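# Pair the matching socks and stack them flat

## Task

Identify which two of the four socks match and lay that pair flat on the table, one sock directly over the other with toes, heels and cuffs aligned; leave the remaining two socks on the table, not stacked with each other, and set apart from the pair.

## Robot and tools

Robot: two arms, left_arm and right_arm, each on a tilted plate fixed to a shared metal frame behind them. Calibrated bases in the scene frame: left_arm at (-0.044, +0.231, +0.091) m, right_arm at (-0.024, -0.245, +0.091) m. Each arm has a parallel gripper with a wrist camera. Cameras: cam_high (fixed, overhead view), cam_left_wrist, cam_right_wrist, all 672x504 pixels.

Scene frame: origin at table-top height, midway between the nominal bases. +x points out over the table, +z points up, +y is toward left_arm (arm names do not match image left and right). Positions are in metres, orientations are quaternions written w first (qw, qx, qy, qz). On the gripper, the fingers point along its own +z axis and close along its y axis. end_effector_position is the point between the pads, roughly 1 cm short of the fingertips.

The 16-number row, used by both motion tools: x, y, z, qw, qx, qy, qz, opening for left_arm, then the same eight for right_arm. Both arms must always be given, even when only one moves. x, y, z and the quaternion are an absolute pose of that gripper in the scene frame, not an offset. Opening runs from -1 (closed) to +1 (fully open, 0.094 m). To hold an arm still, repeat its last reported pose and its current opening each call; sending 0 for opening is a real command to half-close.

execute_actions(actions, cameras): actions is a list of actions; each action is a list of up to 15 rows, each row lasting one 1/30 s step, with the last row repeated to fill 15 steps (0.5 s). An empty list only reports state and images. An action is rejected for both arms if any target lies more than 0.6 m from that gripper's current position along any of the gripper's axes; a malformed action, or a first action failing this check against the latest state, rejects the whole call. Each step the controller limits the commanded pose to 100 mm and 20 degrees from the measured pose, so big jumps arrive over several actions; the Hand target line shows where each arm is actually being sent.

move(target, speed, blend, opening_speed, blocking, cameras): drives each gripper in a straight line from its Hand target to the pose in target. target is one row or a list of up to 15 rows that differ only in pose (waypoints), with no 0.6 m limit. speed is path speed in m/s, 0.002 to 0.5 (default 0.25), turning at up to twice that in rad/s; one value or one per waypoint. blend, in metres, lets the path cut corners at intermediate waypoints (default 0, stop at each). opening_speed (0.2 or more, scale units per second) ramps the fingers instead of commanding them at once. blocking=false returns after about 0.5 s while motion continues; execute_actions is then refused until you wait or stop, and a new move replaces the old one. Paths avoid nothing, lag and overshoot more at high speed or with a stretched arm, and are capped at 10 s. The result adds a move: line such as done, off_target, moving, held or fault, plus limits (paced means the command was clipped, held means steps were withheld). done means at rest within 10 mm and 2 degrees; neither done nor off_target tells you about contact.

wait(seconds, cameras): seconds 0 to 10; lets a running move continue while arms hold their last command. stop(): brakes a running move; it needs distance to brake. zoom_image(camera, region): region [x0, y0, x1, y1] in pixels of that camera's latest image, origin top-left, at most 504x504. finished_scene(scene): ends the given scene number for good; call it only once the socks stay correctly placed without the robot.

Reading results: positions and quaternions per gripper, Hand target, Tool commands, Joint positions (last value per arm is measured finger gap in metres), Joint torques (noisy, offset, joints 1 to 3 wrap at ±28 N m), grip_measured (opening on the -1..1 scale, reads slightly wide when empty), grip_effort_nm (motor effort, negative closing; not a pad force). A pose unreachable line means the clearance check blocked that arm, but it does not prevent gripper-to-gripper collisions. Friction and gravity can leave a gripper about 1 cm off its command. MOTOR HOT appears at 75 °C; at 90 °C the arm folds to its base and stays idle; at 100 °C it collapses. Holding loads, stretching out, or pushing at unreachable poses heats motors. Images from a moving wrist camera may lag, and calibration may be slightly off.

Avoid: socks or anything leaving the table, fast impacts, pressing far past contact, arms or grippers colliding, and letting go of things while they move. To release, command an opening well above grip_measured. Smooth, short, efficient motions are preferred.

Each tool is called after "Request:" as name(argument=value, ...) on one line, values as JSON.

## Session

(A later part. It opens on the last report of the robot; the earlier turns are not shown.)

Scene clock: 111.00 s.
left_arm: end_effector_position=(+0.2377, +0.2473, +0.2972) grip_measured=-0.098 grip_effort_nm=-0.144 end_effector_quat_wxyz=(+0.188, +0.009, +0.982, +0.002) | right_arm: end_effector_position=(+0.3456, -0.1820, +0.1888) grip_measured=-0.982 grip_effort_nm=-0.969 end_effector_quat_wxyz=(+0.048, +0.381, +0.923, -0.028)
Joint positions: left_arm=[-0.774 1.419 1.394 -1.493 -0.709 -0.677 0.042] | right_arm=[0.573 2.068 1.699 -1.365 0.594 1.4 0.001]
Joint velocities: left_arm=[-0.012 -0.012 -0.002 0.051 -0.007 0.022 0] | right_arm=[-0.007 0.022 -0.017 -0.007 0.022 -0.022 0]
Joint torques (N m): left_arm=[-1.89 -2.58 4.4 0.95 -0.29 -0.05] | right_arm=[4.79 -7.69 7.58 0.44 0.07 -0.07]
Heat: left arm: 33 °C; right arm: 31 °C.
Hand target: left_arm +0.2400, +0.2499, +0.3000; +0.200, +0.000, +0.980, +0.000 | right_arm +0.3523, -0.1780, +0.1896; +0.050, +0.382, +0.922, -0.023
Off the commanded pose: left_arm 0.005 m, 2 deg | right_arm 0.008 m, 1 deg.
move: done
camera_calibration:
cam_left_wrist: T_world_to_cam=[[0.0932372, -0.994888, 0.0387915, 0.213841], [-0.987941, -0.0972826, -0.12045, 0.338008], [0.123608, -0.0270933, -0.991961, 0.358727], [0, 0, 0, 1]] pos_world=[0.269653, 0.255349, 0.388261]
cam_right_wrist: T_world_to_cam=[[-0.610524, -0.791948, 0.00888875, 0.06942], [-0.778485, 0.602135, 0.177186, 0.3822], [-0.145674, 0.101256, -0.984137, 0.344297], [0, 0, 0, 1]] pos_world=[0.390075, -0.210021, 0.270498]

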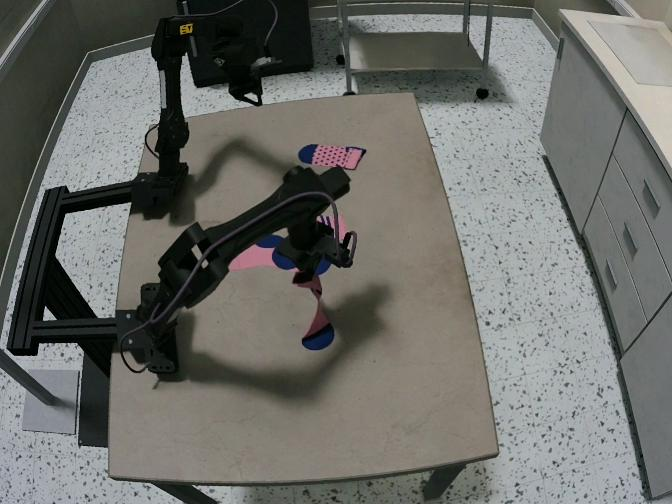

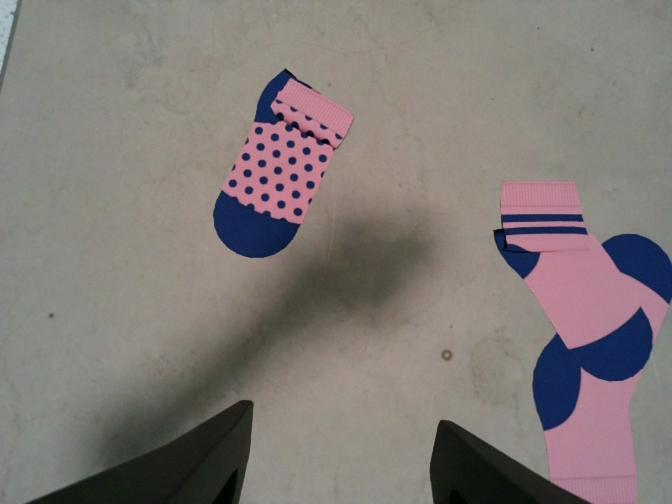

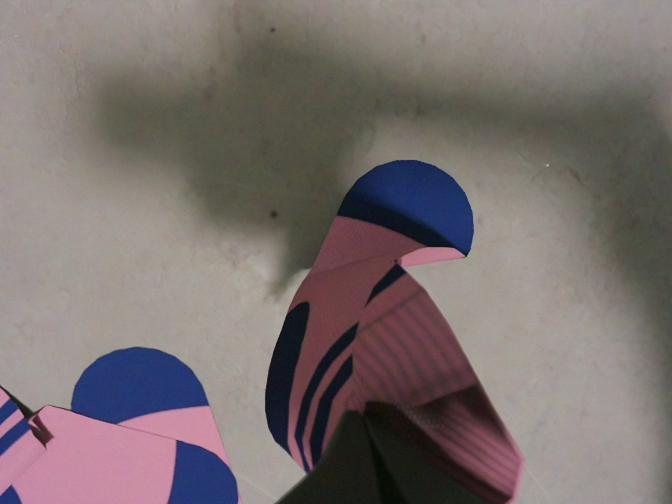

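Request:
move(target=[[0.24,0.25,0.30,0.2,0,0.98,0,-0.1,0.39,-0.14,0.15,0.03,0.383,0.924,-0.01,-1],[0.24,0.25,0.30,0.2,0,0.98,0,-0.1,0.42,-0.11,0.10,0.02,0.383,0.924,0.01,-1]], speed=0.1, blend=0.02)

Request:
zoom_image(camera="cam_high", region=[200, 180, 400, 380])

Scene clock: 120.00 s.
left_arm: end_effector_position=(+0.2377, +0.2473, +0.2972) grip_measured=-0.098 grip_effort_nm=-0.134 end_effector_quat_wxyz=(+0.188, +0.009, +0.982, +0.002) | right_arm: end_effector_position=(+0.4133, -0.1168, +0.1025) grip_measured=-0.982 grip_effort_nm=-0.965 end_effector_quat_wxyz=(+0.016, +0.383, +0.924, +0.001)
Joint positions: left_arm=[-0.774 1.419 1.394 -1.493 -0.709 -0.677 0.042] | right_arm=[0.485 2.453 1.986 -1.201 0.519 1.293 0.001]
Joint velocities: left_arm=[-0.007 0.007 0.007 0.037 0.051 0.007 0] | right_arm=[-0.007 -0.017 0.017 -0.066 -0.007 0.022 0]
Joint torques (N m): left_arm=[-1.72 -2.62 4.33 0.94 -0.24 -0.06] | right_arm=[6.27 -10.62 7.5 0.58 0.01 -0.07]
Heat: left arm: 33 °C; right arm: 32 °C.
Hand target: left_arm +0.2400, +0.2499, +0.3000; +0.200, +0.000, +0.980, +0.000 | right_arm +0.4200, -0.1103, +0.1000; +0.020, +0.383, +0.923, +0.009
Off the commanded pose: left_arm 0.005 m, 2 deg | right_arm 0.010 m, 1 deg.
move: done
camera_calibration:
cam_left_wrist: T_world_to_cam=[[0.0932372, -0.994888, 0.0387915, 0.213841], [-0.987941, -0.0972826, -0.12045, 0.338008], [0.123608, -0.0270933, -0.991961, 0.358727], [0, 0, 0, 1]] pos_world=[0.269653, 0.255349, 0.388261]
cam_right_wrist: T_world_to_cam=[[-0.611839, -0.79038, -0.0308563, 0.167905], [-0.769823, 0.586056, 0.252807, 0.397703], [-0.18173, 0.178431, -0.967025, 0.284801], [0, 0, 0, 1]] pos_world=[0.460648, -0.151185, 0.180048]

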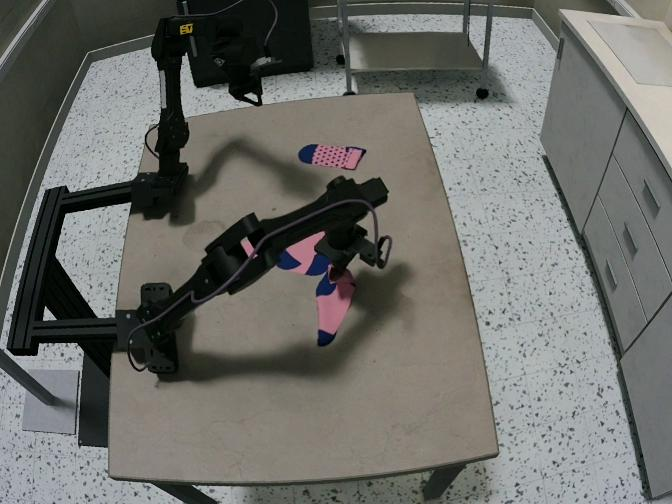

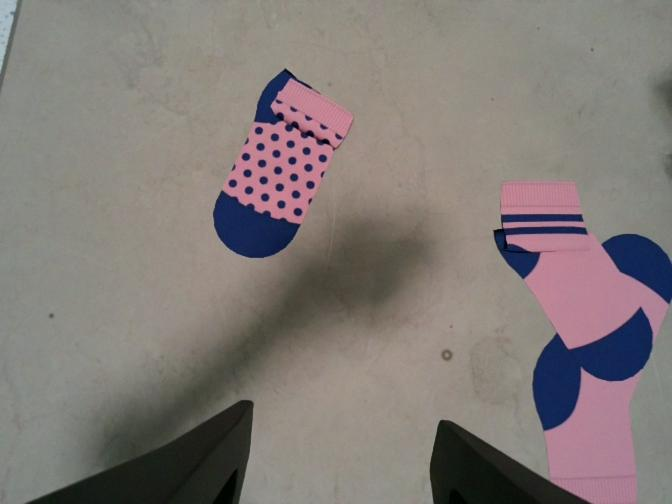

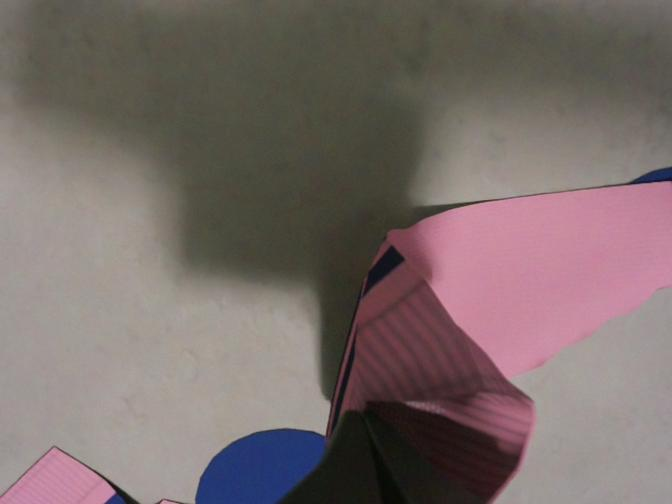

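Scaled by 2.520.

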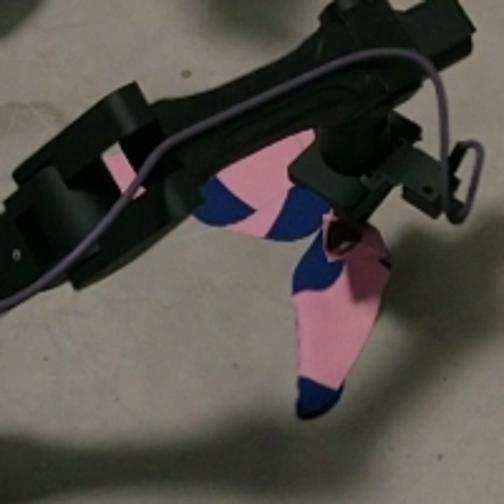

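Request:
move(target=[[0.24,0.25,0.30,0.2,0,0.98,0,-0.1,0.46,-0.09,0.06,0.02,0.383,0.924,0.01,-1],[0.24,0.25,0.30,0.2,0,0.98,0,-0.1,0.485,-0.08,0.02,0.02,0.383,0.924,0.01,-1]], speed=0.1, blend=0.02)

Request:
zoom_image(camera="cam_high", region=[250, 180, 450, 380])

Scene clock: 127.23 s.
left_arm: end_effector_position=(+0.2377, +0.2473, +0.2972) grip_measured=-0.098 grip_effort_nm=-0.134 end_effector_quat_wxyz=(+0.188, +0.009, +0.982, +0.002) | right_arm: end_effector_position=(+0.4891, -0.0848, +0.0284) grip_measured=-0.982 grip_effort_nm=-0.969 end_effector_quat_wxyz=(+0.028, +0.392, +0.919, +0.018)
Joint positions: left_arm=[-0.774 1.419 1.394 -1.493 -0.709 -0.677 0.042] | right_arm=[0.402 2.948 2.675 -1.299 0.518 1.195 0.001]
Joint velocities: left_arm=[-0.007 -0.002 0.017 -0.066 -0.022 -0.007 -0.001] | right_arm=[-0.022 -0.007 0.002 -0.022 0.007 -0.007 0]
Joint torques (N m): left_arm=[-1.95 -2.59 4.45 0.92 -0.28 -0.05] | right_arm=[7.5 -12.38 7.61 0.26 0.02 -0.06]
Heat: left arm: 33 °C; right arm: 32 °C.
Hand target: left_arm +0.2400, +0.2499, +0.3000; +0.200, +0.000, +0.980, +0.000 | right_arm +0.4839, -0.0807, +0.0203; +0.021, +0.383, +0.923, +0.010
Off the commanded pose: left_arm 0.005 m, 2 deg | right_arm 0.011 m, 2 deg.
move: off_target (right_arm)
camera_calibration:
cam_left_wrist: T_world_to_cam=[[0.0932372, -0.994888, 0.0387915, 0.213841], [-0.987941, -0.0972826, -0.12045, 0.338008], [0.123608, -0.0270933, -0.991961, 0.358727], [0, 0, 0, 1]] pos_world=[0.269653, 0.255349, 0.388261]
cam_right_wrist: T_world_to_cam=[[-0.625944, -0.776642, -0.070868, 0.246506], [-0.766493, 0.595905, 0.239553, 0.455635], [-0.143816, 0.204267, -0.968293, 0.204887], [0, 0, 0, 1]] pos_world=[0.533006, -0.12192, 0.106711]

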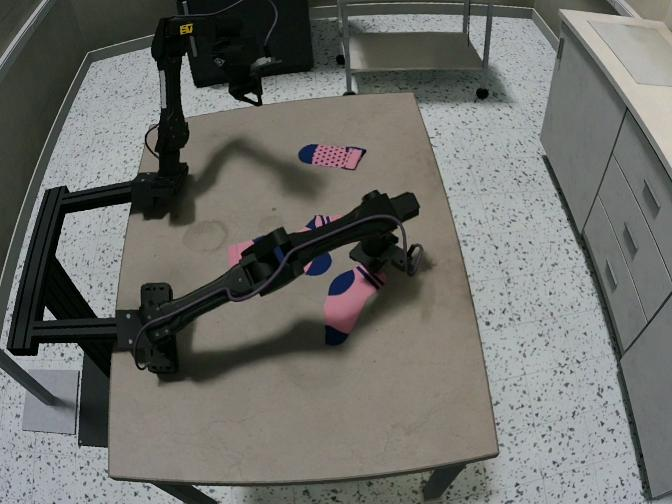

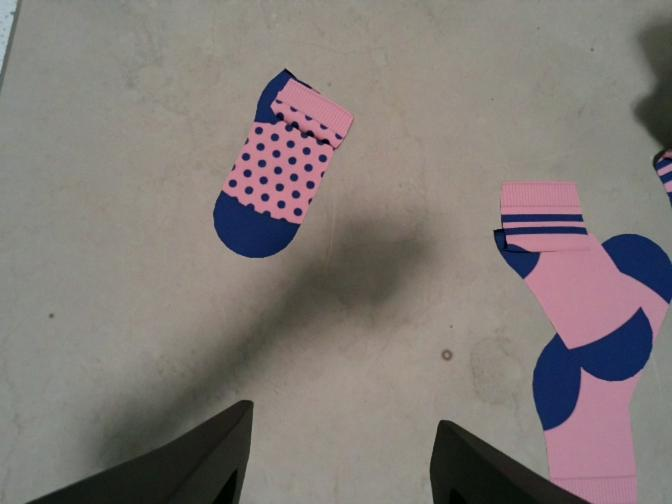

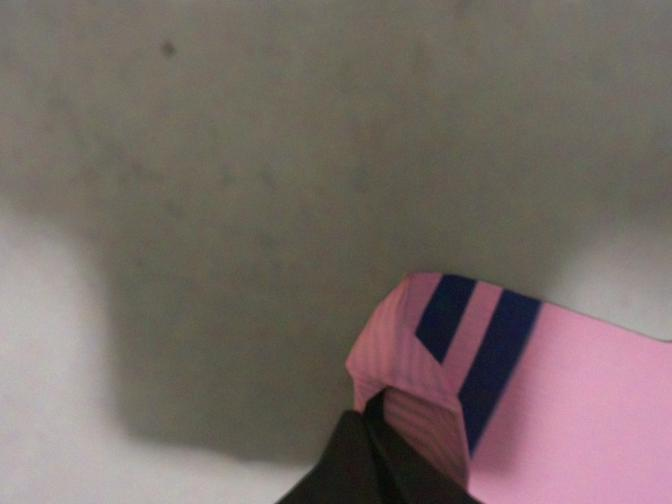

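Scaled by 2.520.

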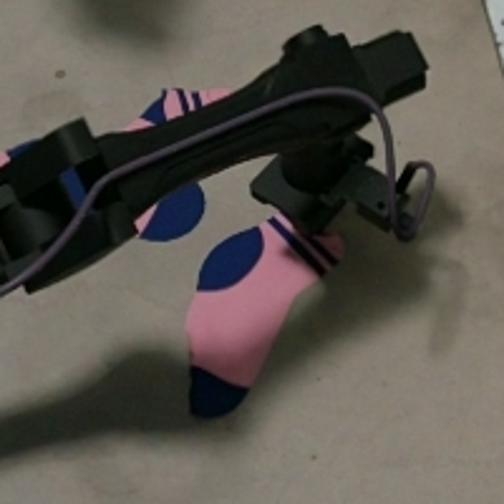

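Request:
move(target=[0.24,0.25,0.30,0.2,0,0.98,0,-0.1,0.485,-0.08,0.012,0.02,0.383,0.924,0.01,-0.5], opening_speed=0.6)

Request:
move(target=[[0.24,0.25,0.30,0.2,0,0.98,0,-0.1,0.485,-0.08,0.08,0.02,0.383,0.924,0.01,-0.5],[0.24,0.25,0.30,0.2,0,0.98,0,-0.1,0.43,-0.12,0.27,0.02,0.383,0.924,0.01,-0.5],[0.24,0.25,0.30,0.2,0,0.98,0,-0.1,0.36,-0.0,0.24,0.02,0.663,0.749,0.01,-0.5]], speed=0.2, blend=0.03)

Request:
zoom_image(camera="cam_high", region=[250, 180, 450, 380])

Scene clock: 137.63 s.
left_arm: end_effector_position=(+0.2377, +0.2473, +0.2972) grip_measured=-0.098 grip_effort_nm=-0.129 end_effector_quat_wxyz=(+0.188, +0.009, +0.982, +0.002) | right_arm: end_effector_position=(+0.4880, -0.0857, +0.0248) grip_measured=-0.502 grip_effort_nm=0.100 end_effector_quat_wxyz=(+0.025, +0.389, +0.921, +0.015)
Joint positions: left_arm=[-0.774 1.419 1.394 -1.493 -0.709 -0.677 0.042] | right_arm=[0.398 2.954 2.675 -1.3 0.518 1.187 0.023]
Joint velocities: left_arm=[0.012 0.002 -0.012 0.007 0.007 -0.007 0.001] | right_arm=[-0.012 0.002 -0.002 -0.022 0.095 -0.007 0]
Joint torques (N m): left_arm=[-1.77 -2.45 4.59 0.91 -0.29 -0.04] | right_arm=[7.23 -12.11 6.6 0.54 0.01 -0.08]
Heat: left arm: 33 °C; right arm: 34 °C.
Hand target: left_arm +0.2400, +0.2499, +0.3000; +0.200, +0.000, +0.980, +0.000 | right_arm +0.4847, -0.0802, +0.0121; +0.021, +0.383, +0.924, +0.011
Off the commanded pose: left_arm 0.005 m, 2 deg | right_arm 0.014 m, 1 deg.
move: off_target (right_arm)
camera_calibration:
cam_left_wrist: T_world_to_cam=[[0.0932372, -0.994888, 0.0387915, 0.213841], [-0.987941, -0.0972826, -0.12045, 0.338008], [0.123608, -0.0270933, -0.991961, 0.358727], [0, 0, 0, 1]] pos_world=[0.269653, 0.255349, 0.388261]
cam_right_wrist: T_world_to_cam=[[-0.620634, -0.781483, -0.0640071, 0.241723], [-0.769229, 0.591008, 0.242893, 0.457012], [-0.151989, 0.199984, -0.967939, 0.205094], [0, 0, 0, 1]] pos_world=[0.53274, -0.122211, 0.102986]

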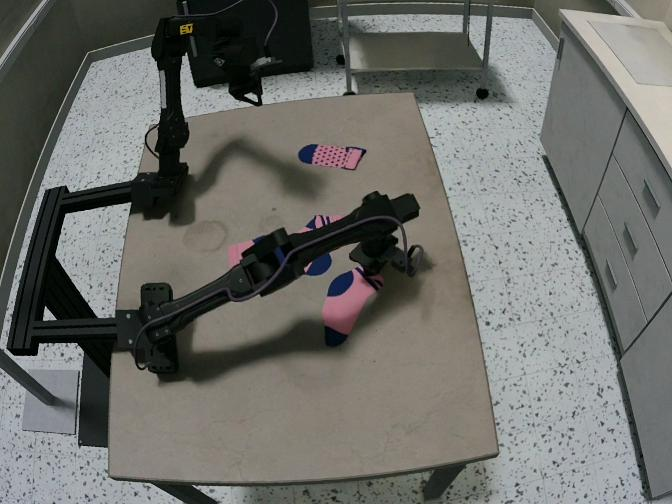

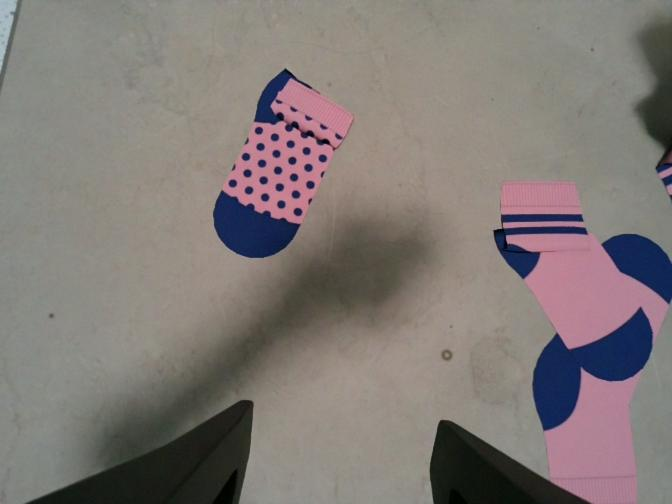

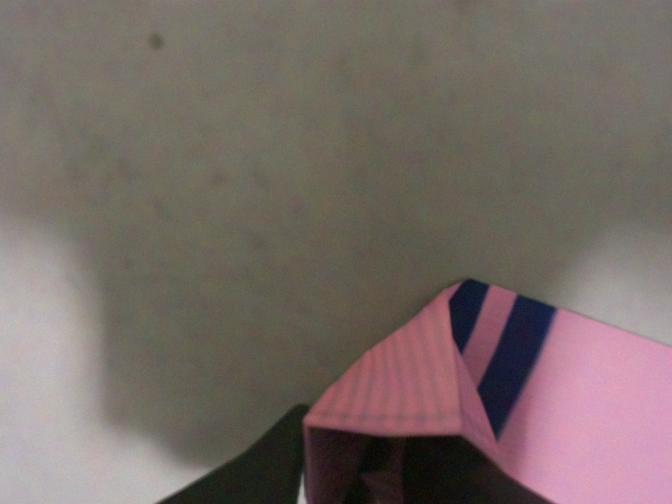

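Scene clock: 141.27 s.
left_arm: end_effector_position=(+0.2377, +0.2473, +0.2972) grip_measured=-0.098 grip_effort_nm=-0.139 end_effector_quat_wxyz=(+0.188, +0.009, +0.982, +0.002) | right_arm: end_effector_position=(+0.3659, -0.0075, +0.2394) grip_measured=-0.502 grip_effort_nm=0.090 end_effector_quat_wxyz=(+0.008, +0.605, +0.791, +0.090)
Joint positions: left_arm=[-0.774 1.419 1.394 -1.493 -0.709 -0.677 0.042] | right_arm=[0.813 2.552 2.447 -1.549 0.43 2.1 0.023]
Joint velocities: left_arm=[-0.012 0.002 -0.002 -0.007 -0.022 -0.11 0] | right_arm=[-0.027 -0.002 0.002 0.007 -0.022 0.022 -0.001]
Joint torques (N m): left_arm=[-1.69 -2.43 4.52 0.9 -0.29 -0.05] | right_arm=[7.34 -10.45 7.24 0.53 -0.03 0.08]
Heat: left arm: 33 °C; right arm: 34 °C.
Hand target: left_arm +0.2400, +0.2499, +0.3000; +0.200, +0.000, +0.980, +0.000 | right_arm +0.3590, +0.0008, +0.2397; +0.007, +0.598, +0.797, +0.087
Off the commanded pose: left_arm 0.005 m, 2 deg | right_arm 0.010 m, 12 deg.
joint sent to its limit (right arm) — joint 4 (wrist pitch), lower limit; joint 6 (wrist roll), upper limit. The joint targets are off in orientation, not in position.
move: off_target (right_arm)
camera_calibration:
cam_left_wrist: T_world_to_cam=[[0.0932372, -0.994888, 0.0387915, 0.213841], [-0.987941, -0.0972826, -0.12045, 0.338008], [0.123608, -0.0270933, -0.991961, 0.358727], [0, 0, 0, 1]] pos_world=[0.269653, 0.255349, 0.388261]
cam_right_wrist: T_world_to_cam=[[-0.911341, -0.368545, -0.183391, 0.378823], [-0.41087, 0.841819, 0.350039, 0.109788], [0.0253768, 0.394355, -0.918608, 0.303348], [0, 0, 0, 1]] pos_world=[0.382647, -0.0724351, 0.309701]

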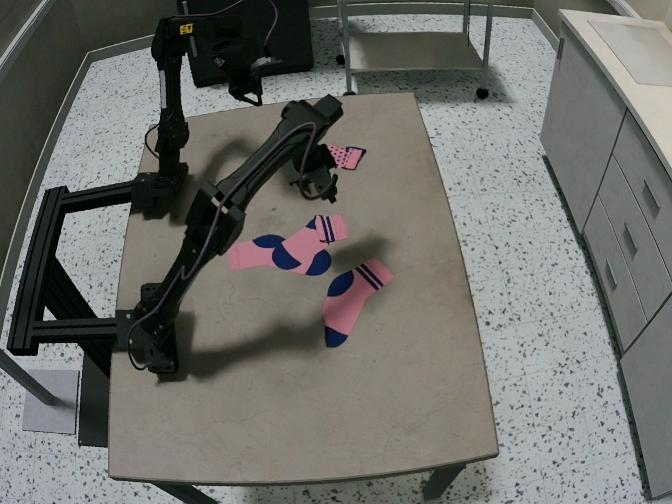

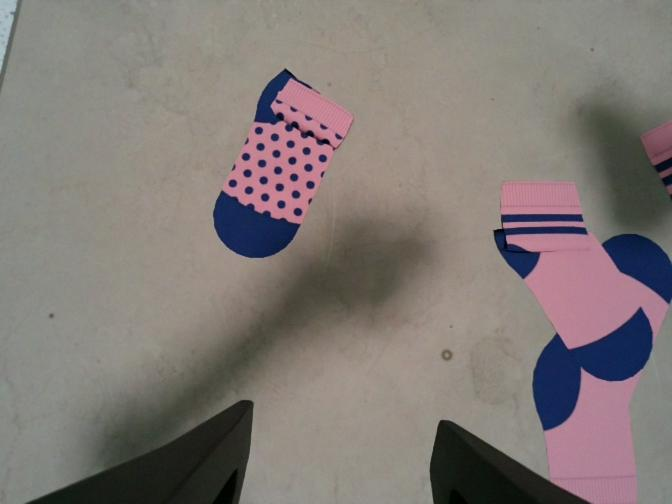

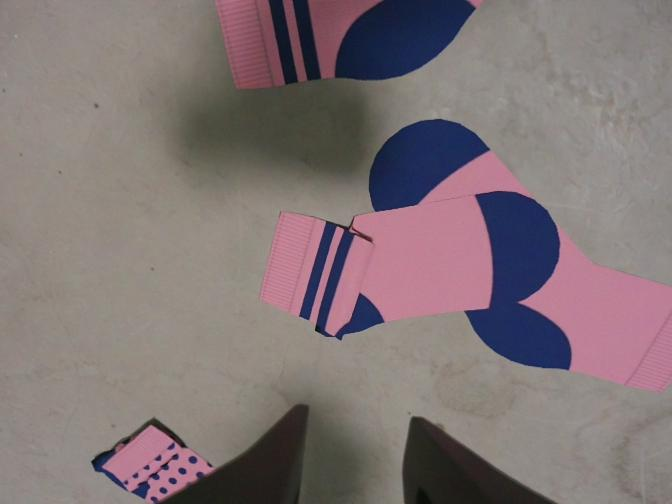

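Scaled by 2.520.

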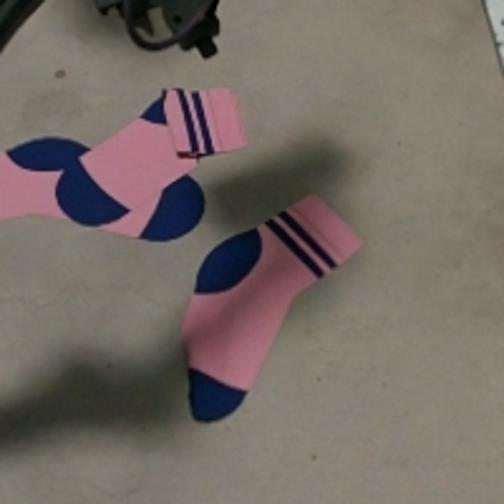

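Request:
move(target=[0.24,0.25,0.30,0.2,0,0.98,0,-0.1,0.34,-0.14,0.25,0.02,0.383,0.924,0.01,-0.5], speed=0.25)

Request:
zoom_image(camera="cam_high", region=[290, 240, 410, 360])

Scene clock: 146.90 s.
left_arm: end_effector_position=(+0.2377, +0.2473, +0.2972) grip_measured=-0.098 grip_effort_nm=-0.134 end_effector_quat_wxyz=(+0.188, +0.009, +0.982, +0.002) | right_arm: end_effector_position=(+0.3445, -0.1322, +0.2448) grip_measured=-0.502 grip_effort_nm=0.090 end_effector_quat_wxyz=(+0.023, +0.388, +0.921, +0.025)
Joint positions: left_arm=[-0.774 1.419 1.394 -1.493 -0.709 -0.677 0.042] | right_arm=[0.689 2.173 2.004 -1.555 0.48 1.509 0.023]
Joint velocities: left_arm=[-0.012 -0.012 0.002 0.037 -0.022 -0.022 0] | right_arm=[-0.012 -0.022 0.012 0.022 -0.066 -0.051 0]
Joint torques (N m): left_arm=[-1.95 -2.51 4.48 0.92 -0.24 -0.06] | right_arm=[5.29 -11.88 4.01 0.36 0.15 -0.08]
Heat: left arm: 33 °C; right arm: 35 °C.
Hand target: left_arm +0.2400, +0.2499, +0.3000; +0.200, +0.000, +0.980, +0.000 | right_arm +0.3407, -0.1402, +0.2492; +0.028, +0.382, +0.923, +0.020
Off the commanded pose: left_arm 0.005 m, 2 deg | right_arm 0.010 m, 2 deg.
joint sent to its limit (right arm) — joint 4 (wrist pitch), lower limit. The joint targets still meet the commanded pose.
move: done
camera_calibration:
cam_left_wrist: T_world_to_cam=[[0.0932372, -0.994888, 0.0387915, 0.213841], [-0.987941, -0.0972826, -0.12045, 0.338008], [0.123608, -0.0270933, -0.991961, 0.358727], [0, 0, 0, 1]] pos_world=[0.269653, 0.255349, 0.388261]
cam_right_wrist: T_world_to_cam=[[-0.618091, -0.781958, -0.080661, 0.133507], [-0.771778, 0.58412, 0.251324, 0.318549], [-0.149409, 0.217593, -0.964536, 0.406068], [0, 0, 0, 1]] pos_world=[0.389038, -0.170032, 0.322378]

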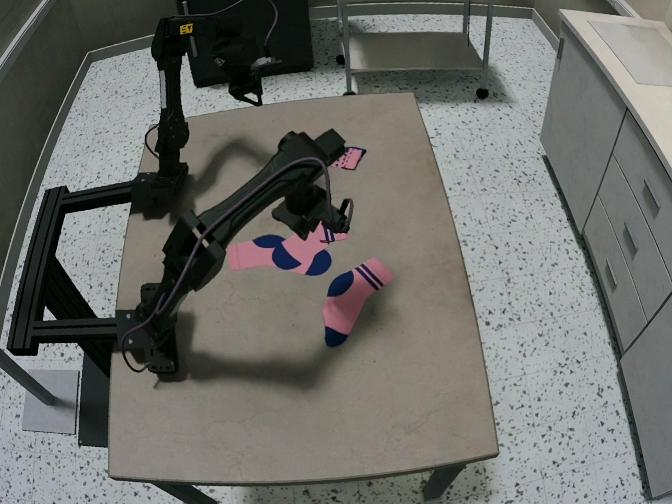

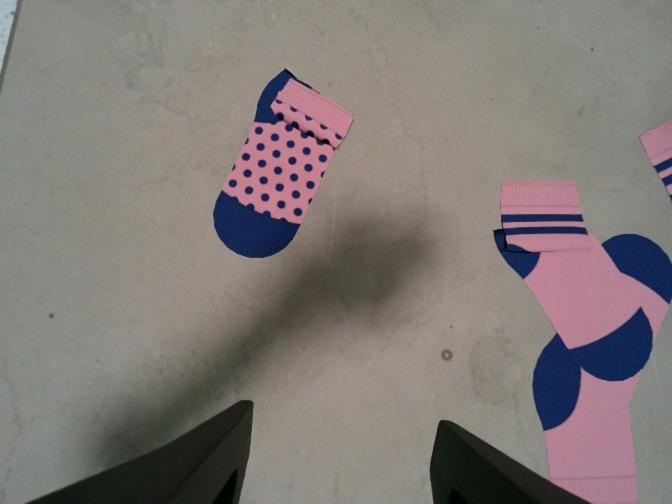

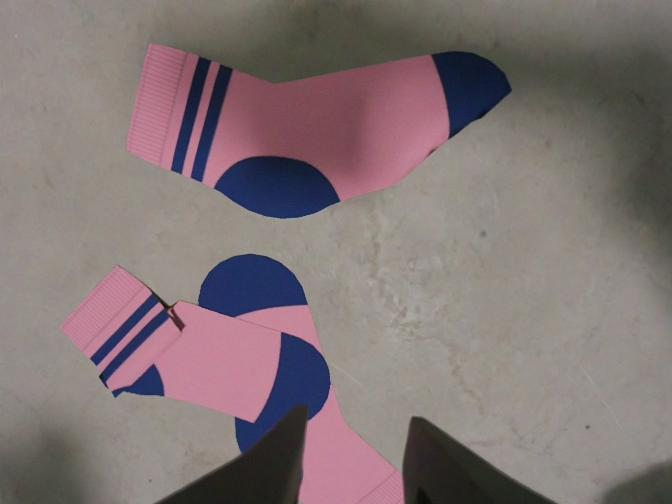

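Scaled by 4.200.

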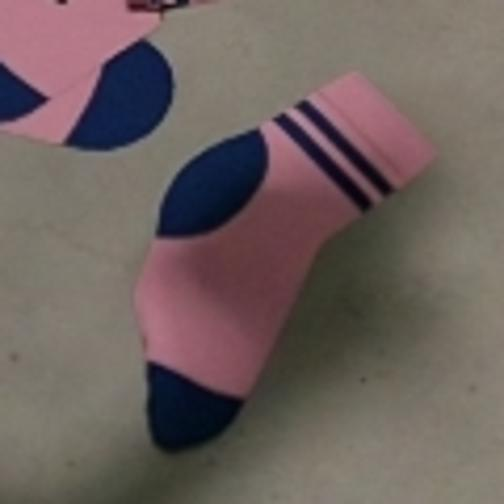

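Request:
move(target=[0.24,0.25,0.30,0.2,0,0.98,0,-0.1,0.36,-0.24,0.09,0,0.2164,0.9763,0,-0.1], speed=0.25)

Request:
zoom_image(camera="cam_right_wrist", region=[150, 100, 600, 504])

Scene clock: 157.43 s.
left_arm: end_effector_position=(+0.2377, +0.2473, +0.2972) grip_measured=-0.098 grip_effort_nm=-0.129 end_effector_quat_wxyz=(+0.188, +0.009, +0.982, +0.002) | right_arm: end_effector_position=(+0.3599, -0.2415, +0.0812) grip_measured=-0.102 grip_effort_nm=0.095 end_effector_quat_wxyz=(-0.014, +0.216, +0.976, -0.015)
Joint positions: left_arm=[-0.774 1.419 1.394 -1.493 -0.709 -0.677 0.042] | right_arm=[0.258 2.063 1.468 -1.016 0.521 0.717 0.042]
Joint velocities: left_arm=[0.012 0.007 -0.002 -0.037 0.007 0.022 0] | right_arm=[0.007 -0.007 -0.017 -0.037 -0.007 -0.037 0]
Joint torques (N m): left_arm=[-1.81 -2.56 4.41 0.89 -0.26 -0.04] | right_arm=[5.67 -13 3.71 0.53 -0.02 -0.1]
Heat: left arm: 33 °C; right arm: 36 °C.
Hand target: left_arm +0.2400, +0.2499, +0.3000; +0.200, +0.000, +0.980, +0.000 | right_arm +0.3616, -0.2415, +0.0894; -0.001, +0.216, +0.976, -0.006
Off the commanded pose: left_arm 0.005 m, 2 deg | right_arm 0.009 m, 2 deg.
move: done
camera_calibration:
cam_left_wrist: T_world_to_cam=[[0.0932372, -0.994888, 0.0387915, 0.213841], [-0.987941, -0.0972826, -0.12045, 0.338008], [0.123608, -0.0270933, -0.991961, 0.358727], [0, 0, 0, 1]] pos_world=[0.269653, 0.255349, 0.388261]
cam_right_wrist: T_world_to_cam=[[-0.303701, -0.952703, 0.0110768, -0.117478], [-0.905786, 0.292312, 0.306765, 0.408644], [-0.295494, 0.0831318, -0.951721, 0.293506], [0, 0, 0, 1]] pos_world=[0.421195, -0.255773, 0.155279]

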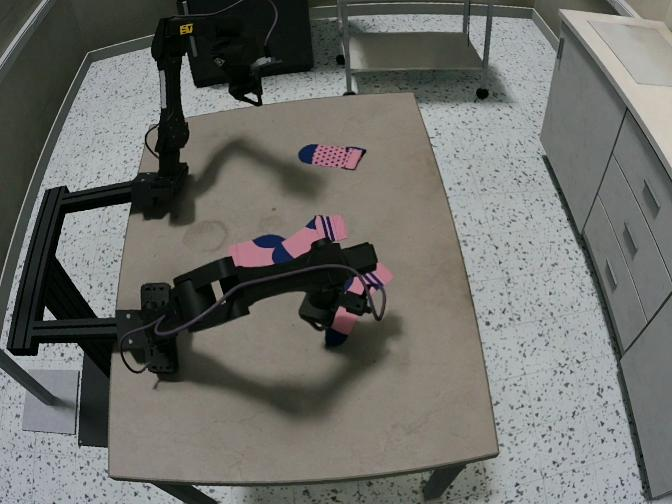

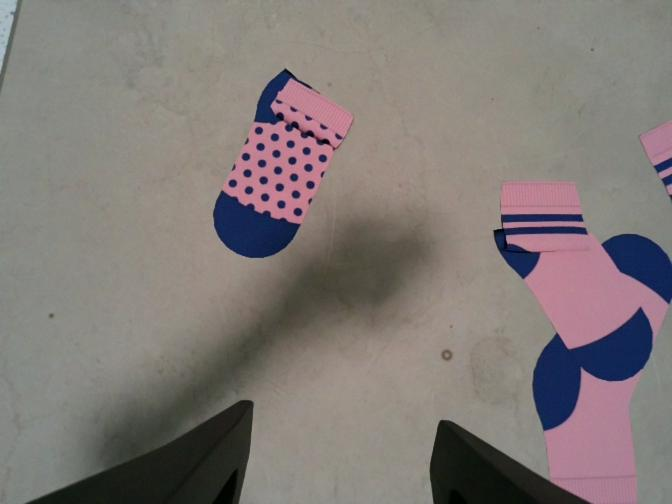

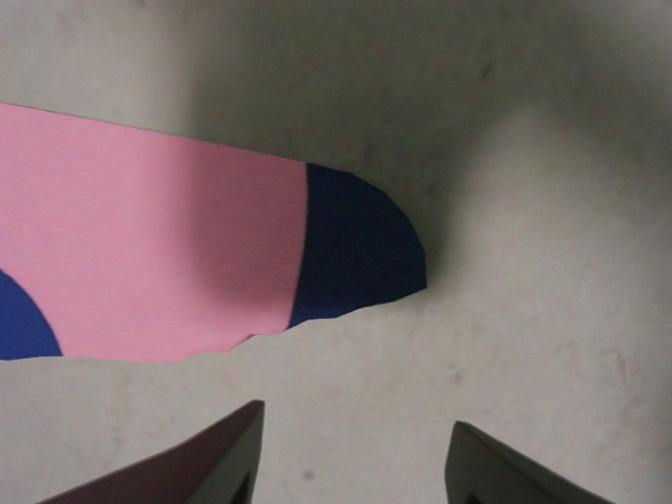

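Scaled by 1.120.

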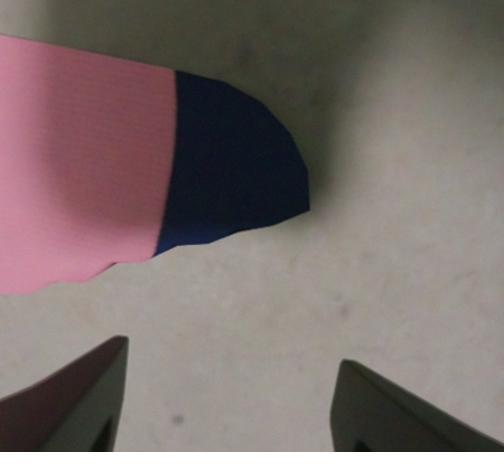

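Request:
move(target=[[0.24,0.25,0.30,0.2,0,0.98,0,-0.1,0.3685,-0.259,0.05,0,0.2164,0.9763,0,-0.1],[0.24,0.25,0.30,0.2,0,0.98,0,-0.1,0.3685,-0.257,-0.002,0,0.2164,0.9763,0,-0.1]], speed=0.12)

Request:
move(target=[0.24,0.25,0.30,0.2,0,0.98,0,-0.1,0.3685,-0.257,-0.002,0,0.2164,0.9763,0,-1], opening_speed=0.8)

Scene clock: 163.53 s.
left_arm: end_effector_position=(+0.2377, +0.2473, +0.2972) grip_measured=-0.098 grip_effort_nm=-0.134 end_effector_quat_wxyz=(+0.188, +0.009, +0.982, +0.002) | right_arm: end_effector_position=(+0.3729, -0.2641, +0.0186) grip_measured=-0.102 grip_effort_nm=0.095 end_effector_quat_wxyz=(+0.006, +0.217, +0.976, +0.000)
Joint positions: left_arm=[-0.774 1.419 1.394 -1.493 -0.709 -0.677 0.042] | right_arm=[0.116 2.105 1.349 -0.72 0.507 0.53 0.042]
Joint velocities: left_arm=[-0.012 -0.022 -0.002 -0.007 0.007 -0.081 -0.001] | right_arm=[0.017 0.002 -0.002 0.037 0.022 -0.11 0]
Joint torques (N m): left_arm=[-1.89 -2.63 4.34 0.92 -0.31 -0.05] | right_arm=[4.14 -7.08 2.81 1.07 -0.03 -0.02]
Heat: left arm: 33 °C; right arm: 35 °C.
Hand target: left_arm +0.2400, +0.2499, +0.3000; +0.200, +0.000, +0.980, +0.000 | right_arm +0.3679, -0.2581, -0.0013; -0.002, +0.217, +0.976, -0.002
Off the commanded pose: left_arm 0.005 m, 2 deg | right_arm 0.022 m, 1 deg.
move: off_target (right_arm)
camera_calibration:
cam_left_wrist: T_world_to_cam=[[0.0932372, -0.994888, 0.0387915, 0.213841], [-0.987941, -0.0972826, -0.12045, 0.338008], [0.123608, -0.0270933, -0.991961, 0.358727], [0, 0, 0, 1]] pos_world=[0.269653, 0.255349, 0.388261]
cam_right_wrist: T_world_to_cam=[[-0.305374, -0.951999, -0.021069, -0.132929], [-0.918259, 0.288549, 0.271183, 0.45052], [-0.252086, 0.102159, -0.962297, 0.228575], [0, 0, 0, 1]] pos_world=[0.430722, -0.279896, 0.0949829]

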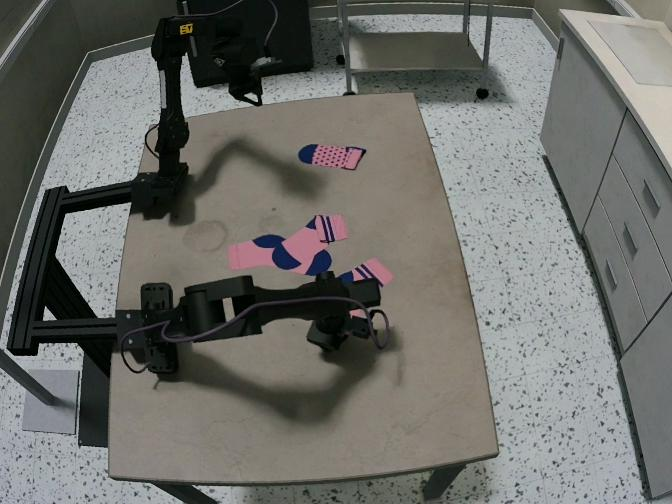

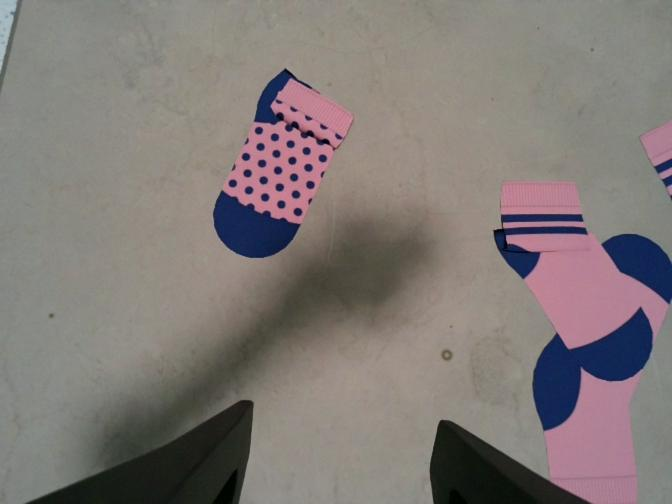

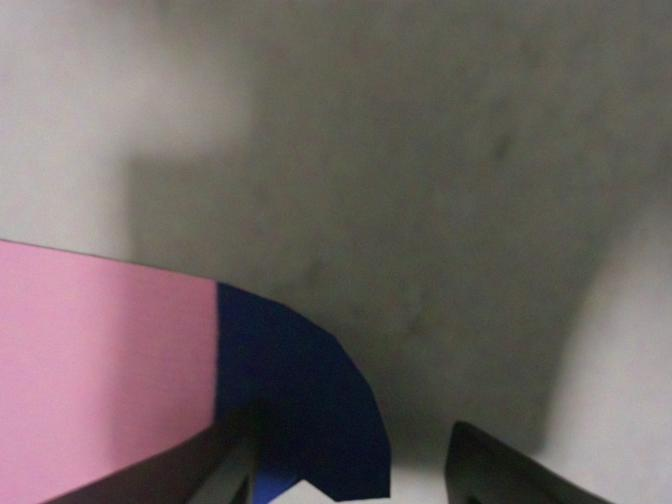

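Scene clock: 164.87 s.
left_arm: end_effector_position=(+0.2377, +0.2473, +0.2972) grip_measured=-0.098 grip_effort_nm=-0.134 end_effector_quat_wxyz=(+0.188, +0.009, +0.982, +0.002) | right_arm: end_effector_position=(+0.3813, -0.2556, +0.0185) grip_measured=-0.971 grip_effort_nm=-1.009 end_effector_quat_wxyz=(+0.017, +0.226, +0.974, +0.025)
Joint positions: left_arm=[-0.774 1.419 1.394 -1.493 -0.709 -0.677 0.042] | right_arm=[0.116 2.105 1.347 -0.677 0.464 0.529 0.001]
Joint velocities: left_arm=[-0.007 -0.017 0.007 -0.007 -0.037 -0.007 0] | right_arm=[-0.042 0.022 -0.017 0.007 0.007 -0.037 -0.001]
Joint torques (N m): left_arm=[-1.83 -2.51 4.33 0.94 -0.27 -0.06] | right_arm=[4.25 -7.32 2.8 0.68 0.37 -0.06]
Heat: left arm: 33 °C; right arm: 35 °C.
Hand target: left_arm +0.2400, +0.2499, +0.3000; +0.200, +0.000, +0.980, +0.000 | right_arm +0.3682, -0.2571, -0.0009; +0.000, +0.216, +0.976, +0.000
Off the commanded pose: left_arm 0.005 m, 2 deg | right_arm 0.024 m, 4 deg.
move: off_target (right_arm)
camera_calibration:
cam_left_wrist: T_world_to_cam=[[0.0932372, -0.994888, 0.0387915, 0.213841], [-0.987941, -0.0972826, -0.12045, 0.338008], [0.123608, -0.0270933, -0.991961, 0.358727], [0, 0, 0, 1]] pos_world=[0.269653, 0.255349, 0.388261]
cam_right_wrist: T_world_to_cam=[[-0.321273, -0.944034, -0.0747286, -0.113156], [-0.921512, 0.293475, 0.25434, 0.458663], [-0.218174, 0.150576, -0.964223, 0.229297], [0, 0, 0, 1]] pos_world=[0.436336, -0.275956, 0.0959815]

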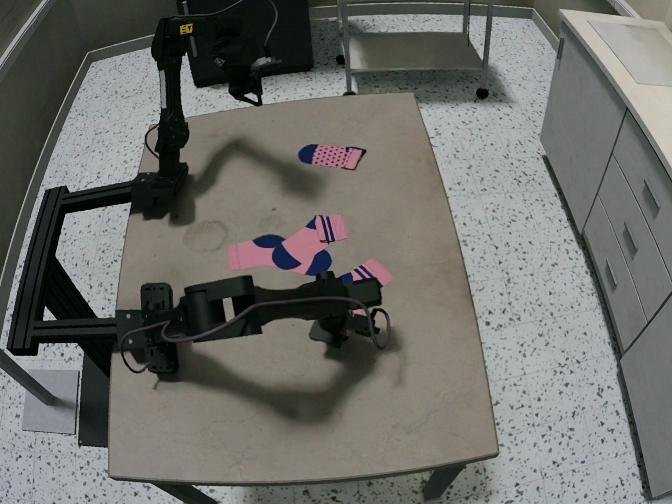

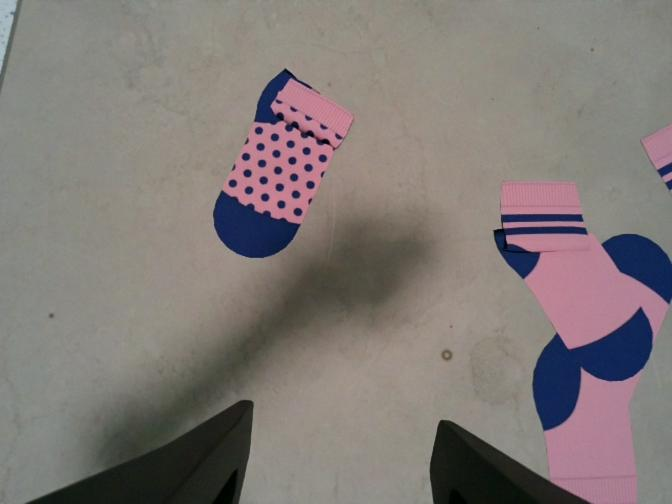

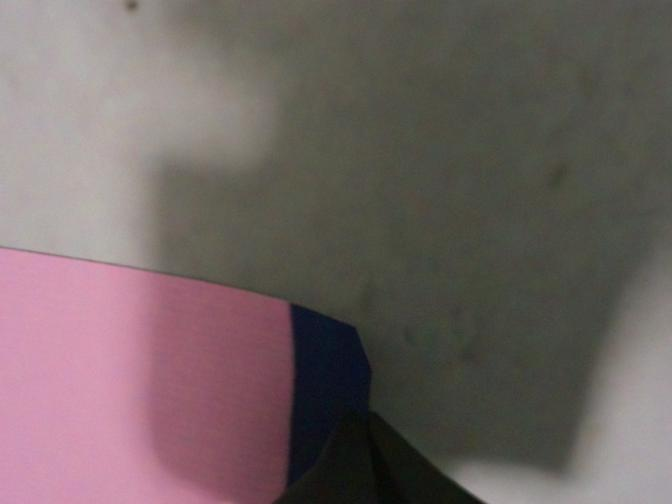

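Request:
move(target=[0.24,0.25,0.30,0.2,0,0.98,0,-0.1,0.395,-0.205,0.125,0,0.2164,0.9763,0,-1], speed=0.15)

Request:
zoom_image(camera="cam_high", region=[290, 220, 430, 360])

Scene clock: 168.90 s.
left_arm: end_effector_position=(+0.2377, +0.2473, +0.2972) grip_measured=-0.098 grip_effort_nm=-0.134 end_effector_quat_wxyz=(+0.188, +0.009, +0.982, +0.002) | right_arm: end_effector_position=(+0.3923, -0.2093, +0.1245) grip_measured=-0.974 grip_effort_nm=-1.048 end_effector_quat_wxyz=(+0.003, +0.221, +0.975, +0.007)
Joint positions: left_arm=[-0.774 1.419 1.394 -1.493 -0.709 -0.677 0.042] | right_arm=[0.349 2.153 1.727 -1.177 0.498 0.803 0.001]
Joint velocities: left_arm=[0.012 -0.007 -0.017 -0.037 0.007 -0.037 -0.001] | right_arm=[-0.017 -0.002 0.002 0.022 0.007 0.022 0]
Joint torques (N m): left_arm=[-1.85 -2.69 4.44 0.91 -0.29 -0.06] | right_arm=[6.5 -8.91 7.39 0.22 0.06 0.11]
Heat: left arm: 33 °C; right arm: 34 °C.
Hand target: left_arm +0.2400, +0.2499, +0.3000; +0.200, +0.000, +0.980, +0.000 | right_arm +0.3939, -0.2039, +0.1255; +0.002, +0.216, +0.976, +0.003
Off the commanded pose: left_arm 0.005 m, 2 deg | right_arm 0.005 m, 1 deg.
move: done
camera_calibration:
cam_left_wrist: T_world_to_cam=[[0.0932372, -0.994888, 0.0387915, 0.213841], [-0.987941, -0.0972826, -0.12045, 0.338008], [0.123608, -0.0270933, -0.991961, 0.358727], [0, 0, 0, 1]] pos_world=[0.269653, 0.255349, 0.388261]
cam_right_wrist: T_world_to_cam=[[-0.313495, -0.94893, -0.0353993, -0.0669755], [-0.915129, 0.291956, 0.278029, 0.422409], [-0.253495, 0.119555, -0.95992, 0.333722], [0, 0, 0, 1]] pos_world=[0.450159, -0.226778, 0.200534]

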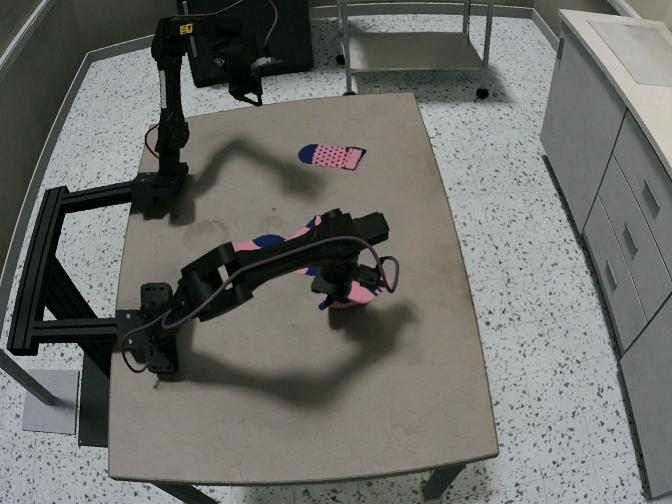

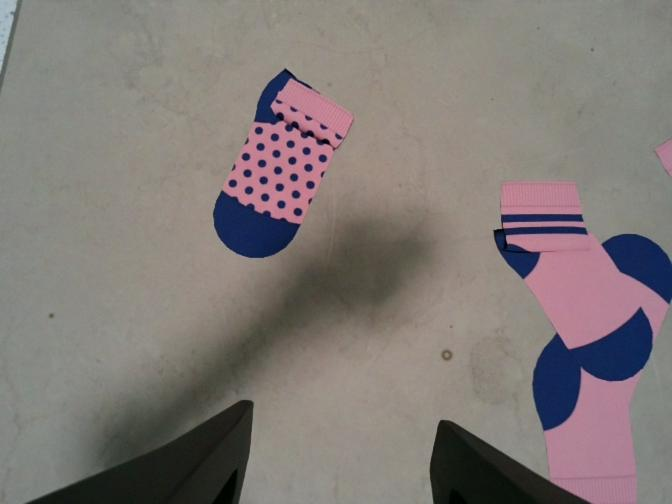

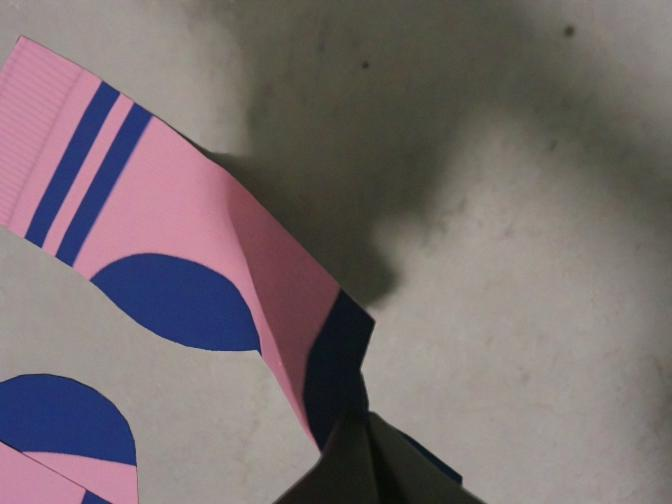

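Scaled by 3.600.

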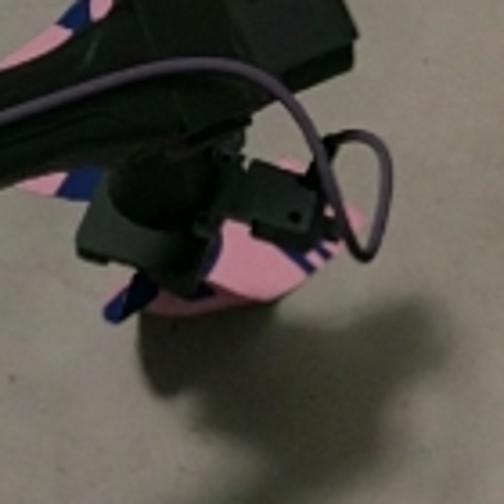

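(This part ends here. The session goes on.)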